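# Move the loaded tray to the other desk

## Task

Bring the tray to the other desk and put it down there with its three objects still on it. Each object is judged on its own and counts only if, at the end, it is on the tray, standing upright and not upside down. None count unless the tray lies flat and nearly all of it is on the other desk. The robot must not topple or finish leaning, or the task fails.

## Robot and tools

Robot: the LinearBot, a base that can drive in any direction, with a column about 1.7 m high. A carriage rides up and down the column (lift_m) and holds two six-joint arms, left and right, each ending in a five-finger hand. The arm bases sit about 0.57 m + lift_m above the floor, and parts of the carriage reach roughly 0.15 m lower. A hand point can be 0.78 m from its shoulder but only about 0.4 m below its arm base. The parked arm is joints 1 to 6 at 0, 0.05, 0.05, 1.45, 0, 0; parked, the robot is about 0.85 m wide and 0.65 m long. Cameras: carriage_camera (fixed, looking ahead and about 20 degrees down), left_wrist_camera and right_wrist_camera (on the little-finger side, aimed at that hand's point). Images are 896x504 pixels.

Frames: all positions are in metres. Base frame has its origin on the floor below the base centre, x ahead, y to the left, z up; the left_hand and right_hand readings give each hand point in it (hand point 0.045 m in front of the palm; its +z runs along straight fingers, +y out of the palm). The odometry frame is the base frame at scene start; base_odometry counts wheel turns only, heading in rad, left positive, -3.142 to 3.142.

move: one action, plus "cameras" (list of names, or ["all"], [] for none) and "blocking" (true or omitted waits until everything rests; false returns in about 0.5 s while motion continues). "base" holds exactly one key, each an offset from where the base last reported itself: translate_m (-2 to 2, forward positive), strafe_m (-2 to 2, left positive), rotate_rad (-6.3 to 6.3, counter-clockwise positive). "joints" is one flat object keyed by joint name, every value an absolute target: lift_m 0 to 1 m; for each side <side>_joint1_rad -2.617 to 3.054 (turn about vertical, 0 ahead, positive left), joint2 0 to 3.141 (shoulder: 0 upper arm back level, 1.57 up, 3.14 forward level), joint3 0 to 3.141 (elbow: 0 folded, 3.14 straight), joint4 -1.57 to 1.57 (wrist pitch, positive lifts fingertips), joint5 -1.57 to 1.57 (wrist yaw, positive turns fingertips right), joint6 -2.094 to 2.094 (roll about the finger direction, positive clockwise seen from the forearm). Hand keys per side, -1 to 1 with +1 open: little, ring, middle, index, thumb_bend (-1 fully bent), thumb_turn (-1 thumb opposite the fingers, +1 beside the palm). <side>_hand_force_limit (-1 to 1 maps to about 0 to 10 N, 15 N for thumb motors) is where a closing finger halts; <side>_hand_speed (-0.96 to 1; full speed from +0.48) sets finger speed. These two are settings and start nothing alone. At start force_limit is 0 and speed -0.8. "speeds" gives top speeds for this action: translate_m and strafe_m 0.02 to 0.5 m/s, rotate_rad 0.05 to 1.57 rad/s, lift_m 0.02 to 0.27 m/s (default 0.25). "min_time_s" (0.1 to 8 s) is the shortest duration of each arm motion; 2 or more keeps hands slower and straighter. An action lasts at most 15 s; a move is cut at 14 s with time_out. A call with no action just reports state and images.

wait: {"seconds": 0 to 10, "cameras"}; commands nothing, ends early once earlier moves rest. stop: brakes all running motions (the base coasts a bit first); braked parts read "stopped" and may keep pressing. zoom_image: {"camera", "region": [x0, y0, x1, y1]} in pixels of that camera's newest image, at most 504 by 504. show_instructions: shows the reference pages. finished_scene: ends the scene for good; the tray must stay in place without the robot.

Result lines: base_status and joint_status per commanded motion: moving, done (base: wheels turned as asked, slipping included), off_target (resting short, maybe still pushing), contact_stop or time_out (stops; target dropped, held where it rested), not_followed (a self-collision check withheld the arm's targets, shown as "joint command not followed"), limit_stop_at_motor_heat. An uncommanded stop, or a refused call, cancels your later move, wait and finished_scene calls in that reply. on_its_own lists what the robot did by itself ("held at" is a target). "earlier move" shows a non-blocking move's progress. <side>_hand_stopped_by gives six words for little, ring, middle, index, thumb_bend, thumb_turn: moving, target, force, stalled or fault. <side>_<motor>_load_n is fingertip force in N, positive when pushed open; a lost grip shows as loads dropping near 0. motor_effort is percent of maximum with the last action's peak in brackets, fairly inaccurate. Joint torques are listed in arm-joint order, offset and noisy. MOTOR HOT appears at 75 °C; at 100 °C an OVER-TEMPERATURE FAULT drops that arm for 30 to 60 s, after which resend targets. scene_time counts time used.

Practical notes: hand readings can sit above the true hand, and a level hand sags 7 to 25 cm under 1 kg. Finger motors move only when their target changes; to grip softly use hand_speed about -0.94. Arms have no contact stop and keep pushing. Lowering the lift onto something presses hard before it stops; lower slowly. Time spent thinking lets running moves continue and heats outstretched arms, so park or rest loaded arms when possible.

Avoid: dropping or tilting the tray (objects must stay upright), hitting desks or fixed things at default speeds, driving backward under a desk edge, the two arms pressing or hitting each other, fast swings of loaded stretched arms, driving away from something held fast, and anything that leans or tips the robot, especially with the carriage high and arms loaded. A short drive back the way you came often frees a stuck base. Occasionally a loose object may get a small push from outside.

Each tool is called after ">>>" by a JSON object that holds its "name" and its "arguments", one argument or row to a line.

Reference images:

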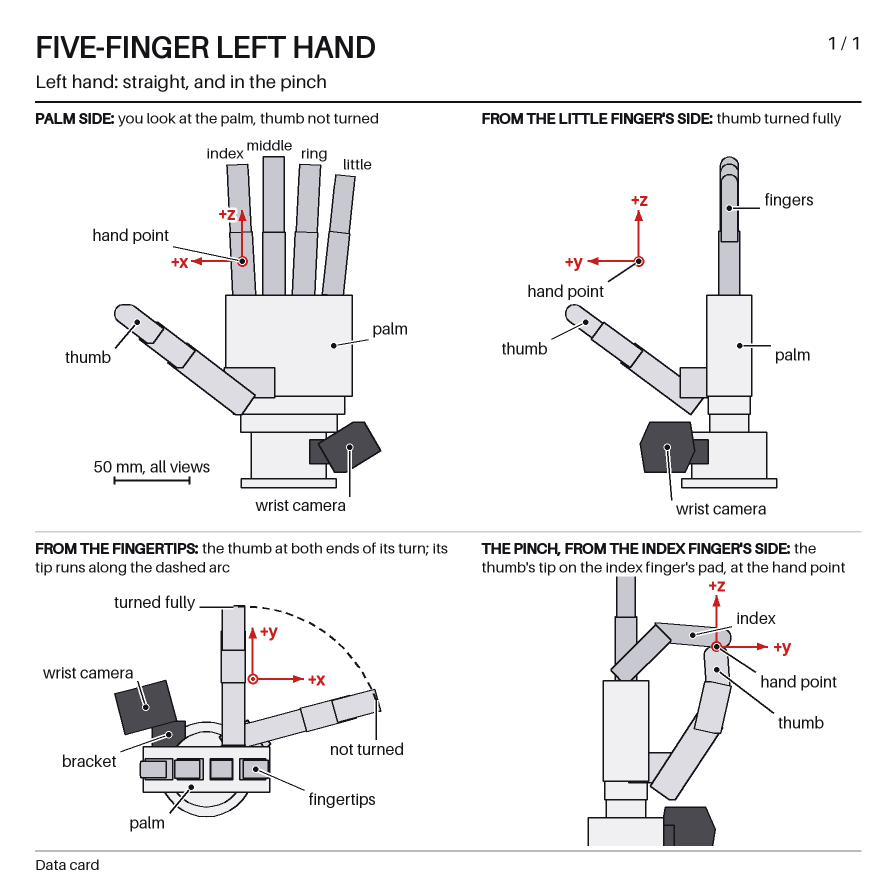

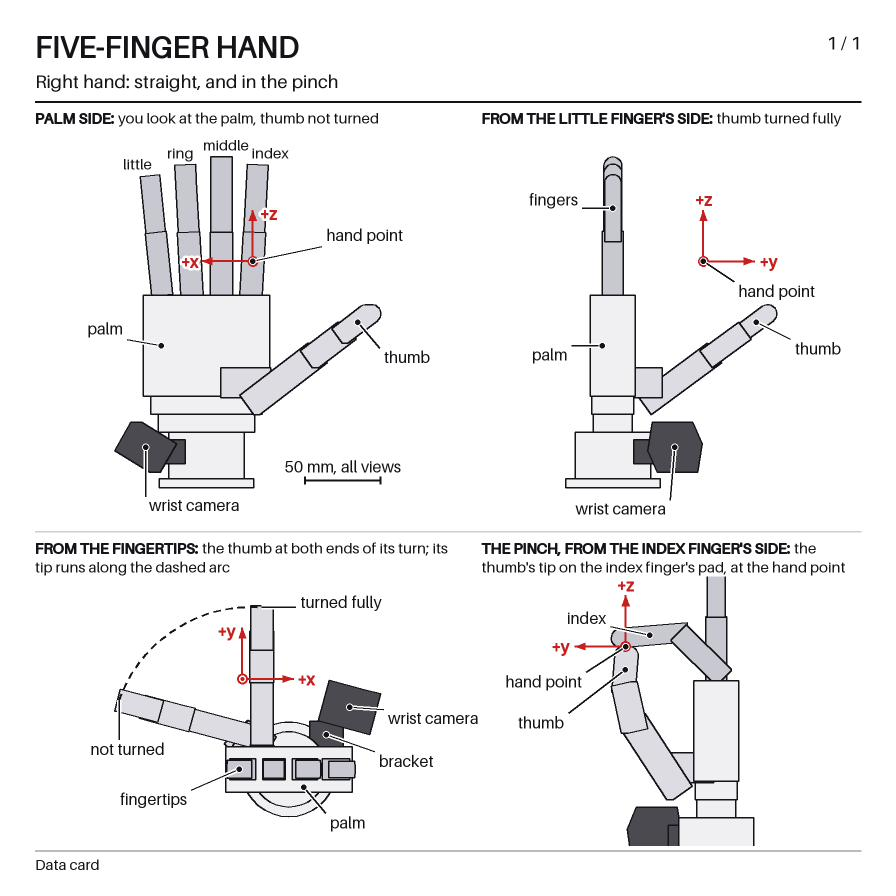

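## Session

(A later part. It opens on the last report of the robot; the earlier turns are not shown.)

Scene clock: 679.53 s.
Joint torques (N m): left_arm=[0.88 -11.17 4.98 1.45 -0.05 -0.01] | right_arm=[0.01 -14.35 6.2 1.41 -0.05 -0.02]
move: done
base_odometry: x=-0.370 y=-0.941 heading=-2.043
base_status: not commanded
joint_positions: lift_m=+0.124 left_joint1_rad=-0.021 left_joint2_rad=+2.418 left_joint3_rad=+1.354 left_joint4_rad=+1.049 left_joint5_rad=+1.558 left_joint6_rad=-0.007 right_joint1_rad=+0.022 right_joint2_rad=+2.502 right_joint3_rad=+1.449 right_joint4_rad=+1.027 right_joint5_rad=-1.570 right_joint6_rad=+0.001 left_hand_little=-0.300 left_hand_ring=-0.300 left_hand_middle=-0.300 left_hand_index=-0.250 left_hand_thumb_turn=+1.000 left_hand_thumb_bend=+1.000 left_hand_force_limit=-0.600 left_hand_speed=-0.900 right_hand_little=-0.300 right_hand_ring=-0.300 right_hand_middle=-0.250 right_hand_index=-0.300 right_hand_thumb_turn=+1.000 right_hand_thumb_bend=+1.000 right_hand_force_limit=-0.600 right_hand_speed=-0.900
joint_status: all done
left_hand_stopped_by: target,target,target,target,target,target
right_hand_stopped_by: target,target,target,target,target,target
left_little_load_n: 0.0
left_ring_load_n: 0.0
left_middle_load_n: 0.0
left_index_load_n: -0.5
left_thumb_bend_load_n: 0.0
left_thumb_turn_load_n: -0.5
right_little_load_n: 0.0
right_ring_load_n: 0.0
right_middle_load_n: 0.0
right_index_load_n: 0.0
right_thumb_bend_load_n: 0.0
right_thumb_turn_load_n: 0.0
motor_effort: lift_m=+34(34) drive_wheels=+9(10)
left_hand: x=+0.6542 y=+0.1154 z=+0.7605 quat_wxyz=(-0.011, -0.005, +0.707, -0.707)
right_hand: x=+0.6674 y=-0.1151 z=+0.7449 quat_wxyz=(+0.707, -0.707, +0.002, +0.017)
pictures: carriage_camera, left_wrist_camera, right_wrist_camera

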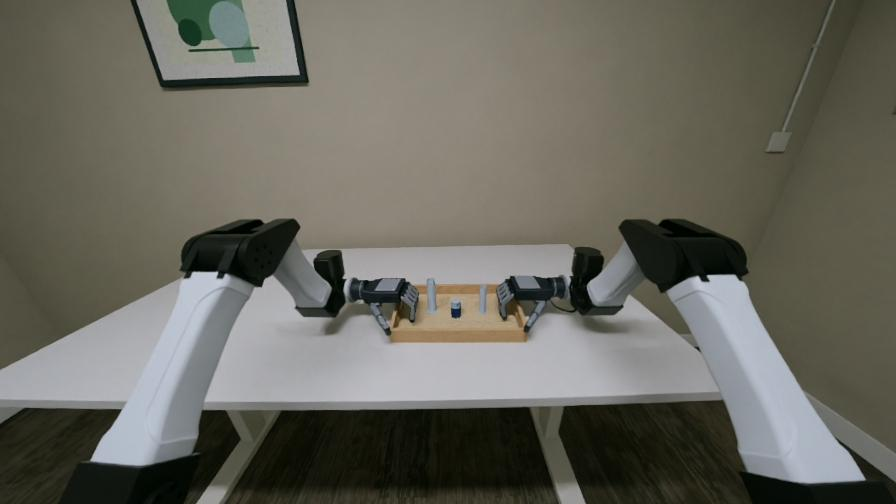

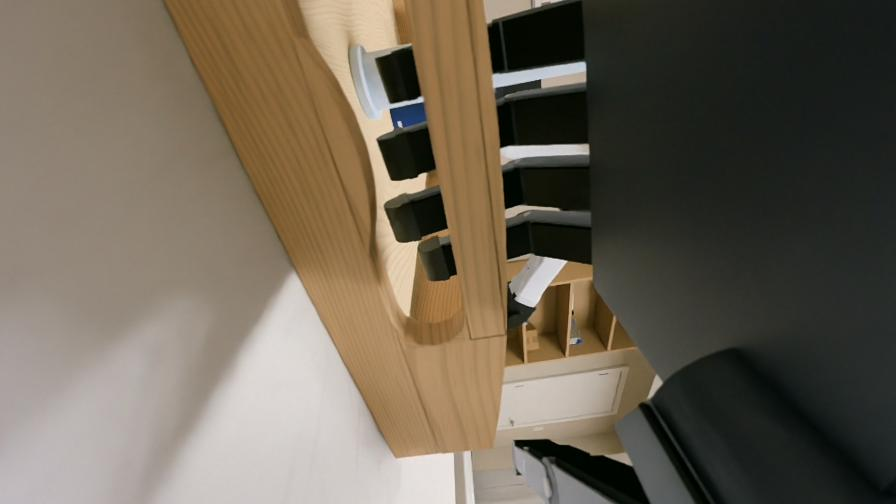

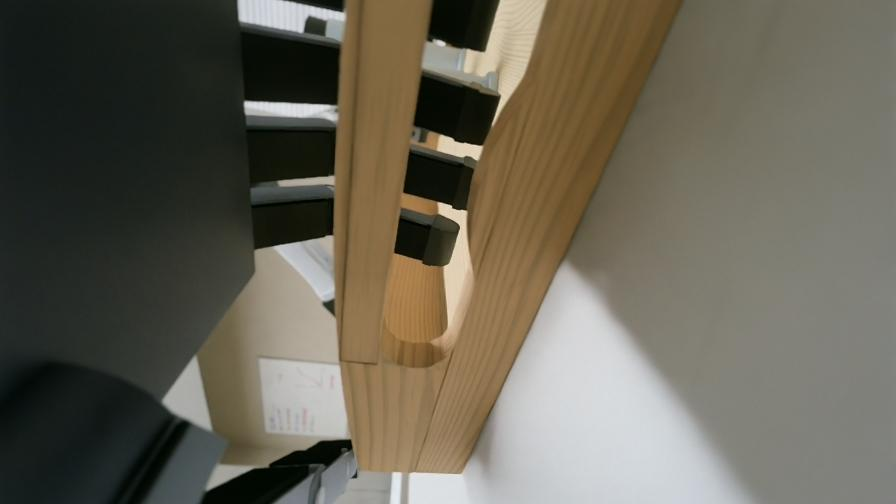

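>>> {"name": "move", "arguments": {
  "joints": {"lift_m": 0.15},
  "speeds": {"lift_m": 0.03},
  "cameras": ["all"]
}}

>>> {"name": "zoom_image", "arguments": {
  "camera": "carriage_camera",
  "region": [380, 270, 540, 360]
}}

Scene clock: 691.80 s.
Joint torques (N m): left_arm=[0.92 -11.04 4.92 1.38 -0.01 -0.01] | right_arm=[-0.02 -14.35 6.09 1.47 -0.05 -0.03]
move: done
base_odometry: x=-0.370 y=-0.941 heading=-2.043
base_status: not commanded
joint_positions: lift_m=+0.150 left_joint1_rad=-0.021 left_joint2_rad=+2.418 left_joint3_rad=+1.354 left_joint4_rad=+1.056 left_joint5_rad=+1.558 left_joint6_rad=-0.007 right_joint1_rad=+0.022 right_joint2_rad=+2.502 right_joint3_rad=+1.450 right_joint4_rad=+1.024 right_joint5_rad=-1.570 right_joint6_rad=+0.001 left_hand_little=-0.300 left_hand_ring=-0.300 left_hand_middle=-0.300 left_hand_index=-0.250 left_hand_thumb_turn=+1.000 left_hand_thumb_bend=+1.000 left_hand_force_limit=-0.600 left_hand_speed=-0.900 right_hand_little=-0.300 right_hand_ring=-0.300 right_hand_middle=-0.250 right_hand_index=-0.300 right_hand_thumb_turn=+1.000 right_hand_thumb_bend=+1.000 right_hand_force_limit=-0.600 right_hand_speed=-0.900
joint_status: all done
left_hand_stopped_by: target,target,target,target,target,target
right_hand_stopped_by: target,target,target,target,target,target
left_little_load_n: 0.0
left_ring_load_n: 0.0
left_middle_load_n: 0.0
left_index_load_n: 0.0
left_thumb_bend_load_n: 0.0
left_thumb_turn_load_n: -0.5
right_little_load_n: 0.0
right_ring_load_n: 0.0
right_middle_load_n: 0.0
right_index_load_n: 0.0
right_thumb_bend_load_n: 0.0
right_thumb_turn_load_n: 0.0
motor_effort: lift_m=+34(38) drive_wheels=+8(10)
left_hand: x=+0.6547 y=+0.1154 z=+0.7868 quat_wxyz=(-0.008, -0.003, +0.707, -0.707)
right_hand: x=+0.6674 y=-0.1151 z=+0.7709 quat_wxyz=(+0.707, -0.707, +0.003, +0.018)
pictures: carriage_camera, left_wrist_camera, right_wrist_camera

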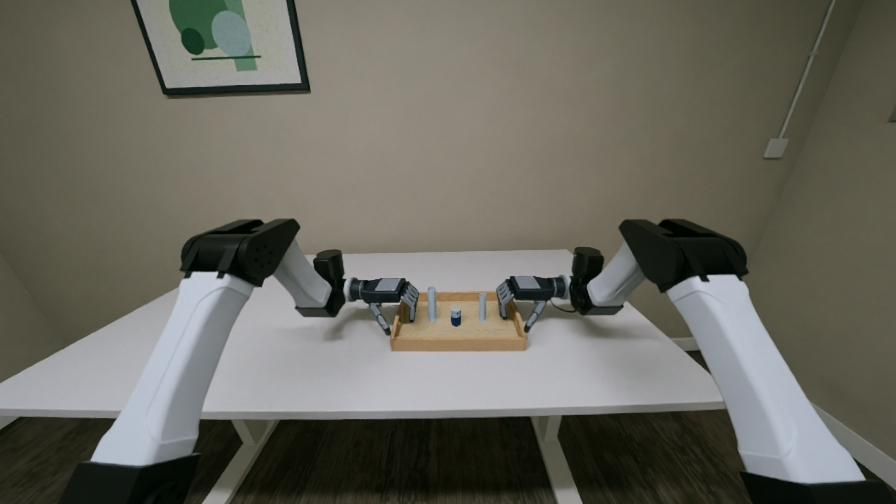

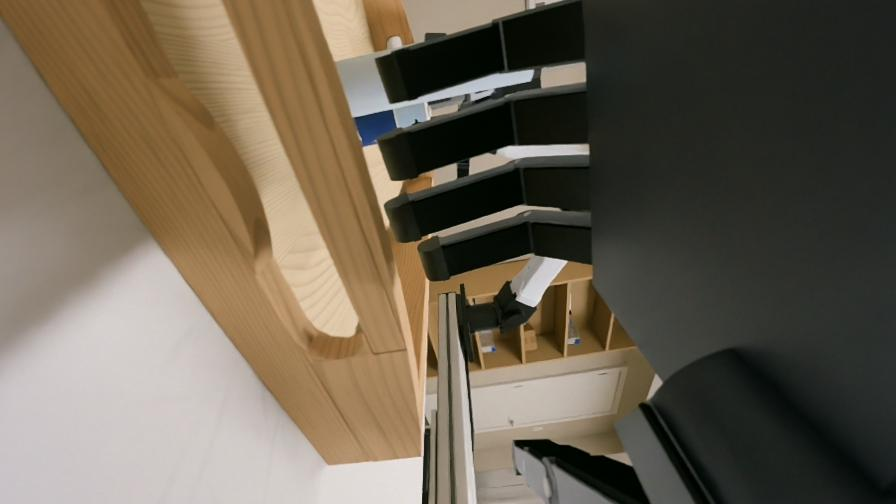

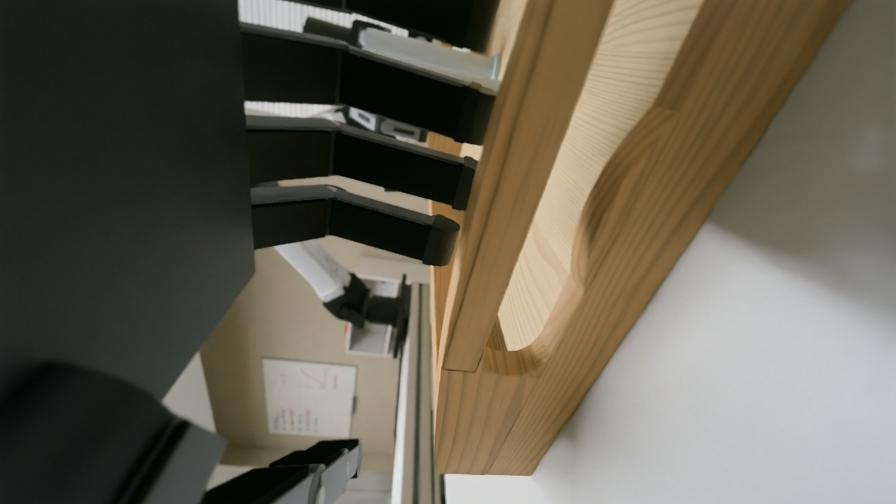

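Scaled by 3.150 from the camera's image (finer frame: 1280x720).

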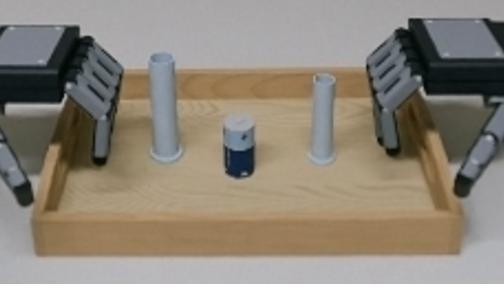

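>>> {"name": "move", "arguments": {
  "joints": {"lift_m": 0.19},
  "speeds": {"lift_m": 0.06},
  "cameras": ["carriage_camera"]
}}

>>> {"name": "move", "arguments": {
  "joints": {"lift_m": 0.32},
  "speeds": {"lift_m": 0.12},
  "cameras": ["carriage_camera"]
}}

>>> {"name": "zoom_image", "arguments": {
  "camera": "carriage_camera",
  "region": [330, 270, 580, 440]
}}

Scene clock: 696.57 s.
Joint torques (N m): left_arm=[0.81 -11.1 4.94 1.34 -0.02 0] | right_arm=[-0.02 -14.38 6.05 1.49 -0.06 -0.03]
move: done
base_odometry: x=-0.370 y=-0.941 heading=-2.043
base_status: not commanded
joint_positions: lift_m=+0.190 left_joint1_rad=-0.021 left_joint2_rad=+2.418 left_joint3_rad=+1.354 left_joint4_rad=+1.062 left_joint5_rad=+1.558 left_joint6_rad=-0.007 right_joint1_rad=+0.022 right_joint2_rad=+2.502 right_joint3_rad=+1.450 right_joint4_rad=+1.022 right_joint5_rad=-1.570 right_joint6_rad=+0.001 left_hand_little=-0.300 left_hand_ring=-0.300 left_hand_middle=-0.300 left_hand_index=-0.250 left_hand_thumb_turn=+1.000 left_hand_thumb_bend=+1.000 left_hand_force_limit=-0.600 left_hand_speed=-0.900 right_hand_little=-0.300 right_hand_ring=-0.300 right_hand_middle=-0.250 right_hand_index=-0.300 right_hand_thumb_turn=+1.000 right_hand_thumb_bend=+1.000 right_hand_force_limit=-0.600 right_hand_speed=-0.900
joint_status: all done
left_hand_stopped_by: target,target,target,target,target,target
right_hand_stopped_by: target,target,target,target,target,target
left_little_load_n: 0.0
left_ring_load_n: 0.0
left_middle_load_n: 0.0
left_index_load_n: 0.0
left_thumb_bend_load_n: 0.0
left_thumb_turn_load_n: -0.5
right_little_load_n: 0.0
right_ring_load_n: 0.0
right_middle_load_n: 0.0
right_index_load_n: 0.0
right_thumb_bend_load_n: 0.0
right_thumb_turn_load_n: 0.0
motor_effort: lift_m=+33(40) drive_wheels=-6(10)
left_hand: x=+0.6550 y=+0.1153 z=+0.8272 quat_wxyz=(-0.006, +0.000, +0.707, -0.707)
right_hand: x=+0.6675 y=-0.1151 z=+0.8111 quat_wxyz=(+0.707, -0.707, +0.003, +0.018)

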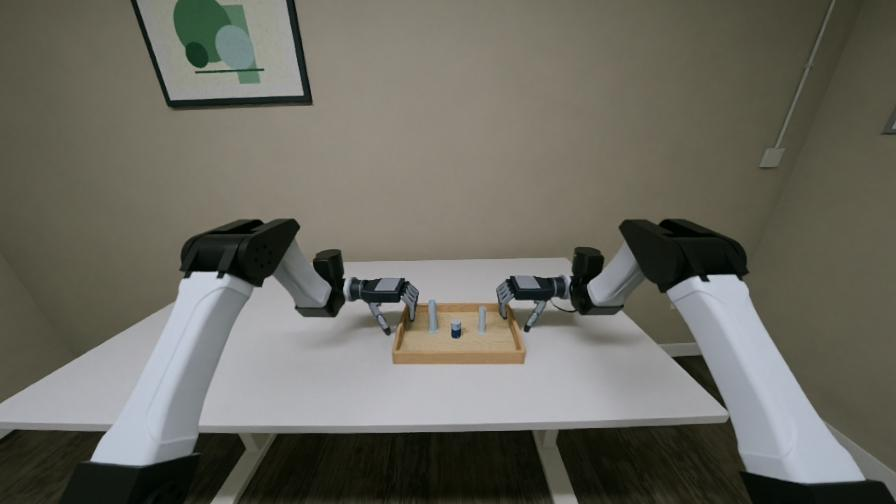

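Scene clock: 698.07 s.
Joint torques (N m): left_arm=[1.01 -11.04 4.86 1.28 -0.02 -0.01] | right_arm=[-0.06 -14.39 5.93 1.49 -0.05 -0.03]
move: done
base_odometry: x=-0.370 y=-0.941 heading=-2.043
base_status: not commanded
joint_positions: lift_m=+0.320 left_joint1_rad=-0.021 left_joint2_rad=+2.418 left_joint3_rad=+1.354 left_joint4_rad=+1.063 left_joint5_rad=+1.558 left_joint6_rad=-0.007 right_joint1_rad=+0.022 right_joint2_rad=+2.502 right_joint3_rad=+1.452 right_joint4_rad=+1.021 right_joint5_rad=-1.570 right_joint6_rad=+0.001 left_hand_little=-0.300 left_hand_ring=-0.300 left_hand_middle=-0.300 left_hand_index=-0.250 left_hand_thumb_turn=+1.000 left_hand_thumb_bend=+1.000 left_hand_force_limit=-0.600 left_hand_speed=-0.900 right_hand_little=-0.300 right_hand_ring=-0.300 right_hand_middle=-0.250 right_hand_index=-0.300 right_hand_thumb_turn=+1.000 right_hand_thumb_bend=+1.000 right_hand_force_limit=-0.600 right_hand_speed=-0.900
joint_status: all done
left_hand_stopped_by: target,target,target,target,target,target
right_hand_stopped_by: target,target,target,target,target,target
left_little_load_n: 0.0
left_ring_load_n: 0.0
left_middle_load_n: 0.0
left_index_load_n: 0.0
left_thumb_bend_load_n: 0.0
left_thumb_turn_load_n: 0.0
right_little_load_n: -0.5
right_ring_load_n: 0.0
right_middle_load_n: 0.0
right_index_load_n: 0.0
right_thumb_bend_load_n: 0.5
right_thumb_turn_load_n: -0.5
motor_effort: lift_m=+32(41) drive_wheels=+7(10)
left_hand: x=+0.6551 y=+0.1153 z=+0.9572 quat_wxyz=(-0.006, +0.000, +0.707, -0.707)
right_hand: x=+0.6677 y=-0.1151 z=+0.9411 quat_wxyz=(+0.707, -0.707, +0.003, +0.018)

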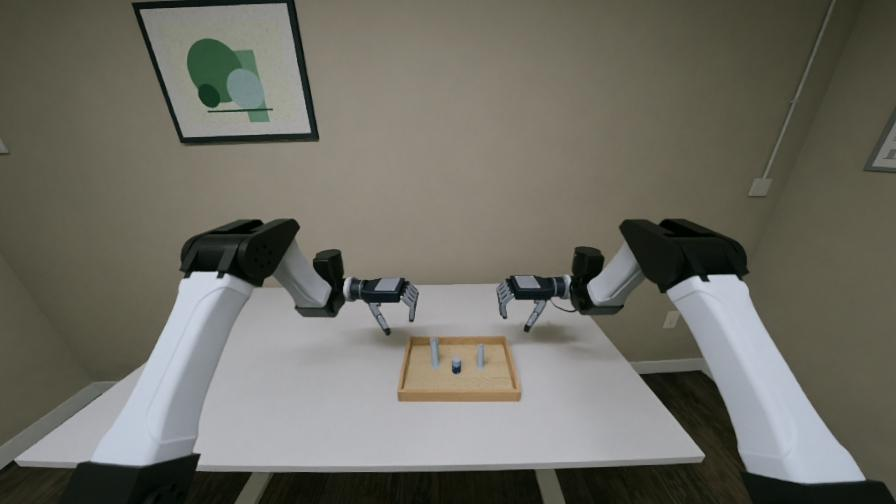

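Scaled by 2.016 from the camera's image (finer frame: 1280x720).

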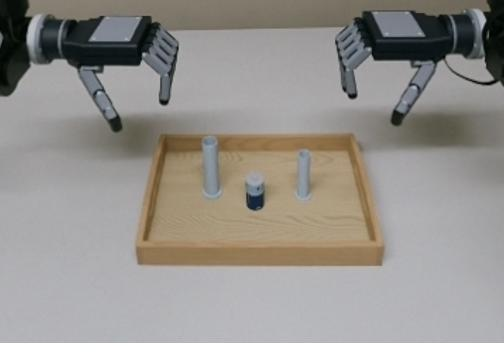

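>>> {"name": "finished_scene", "arguments": {

}}

The scene is finished: the task was done.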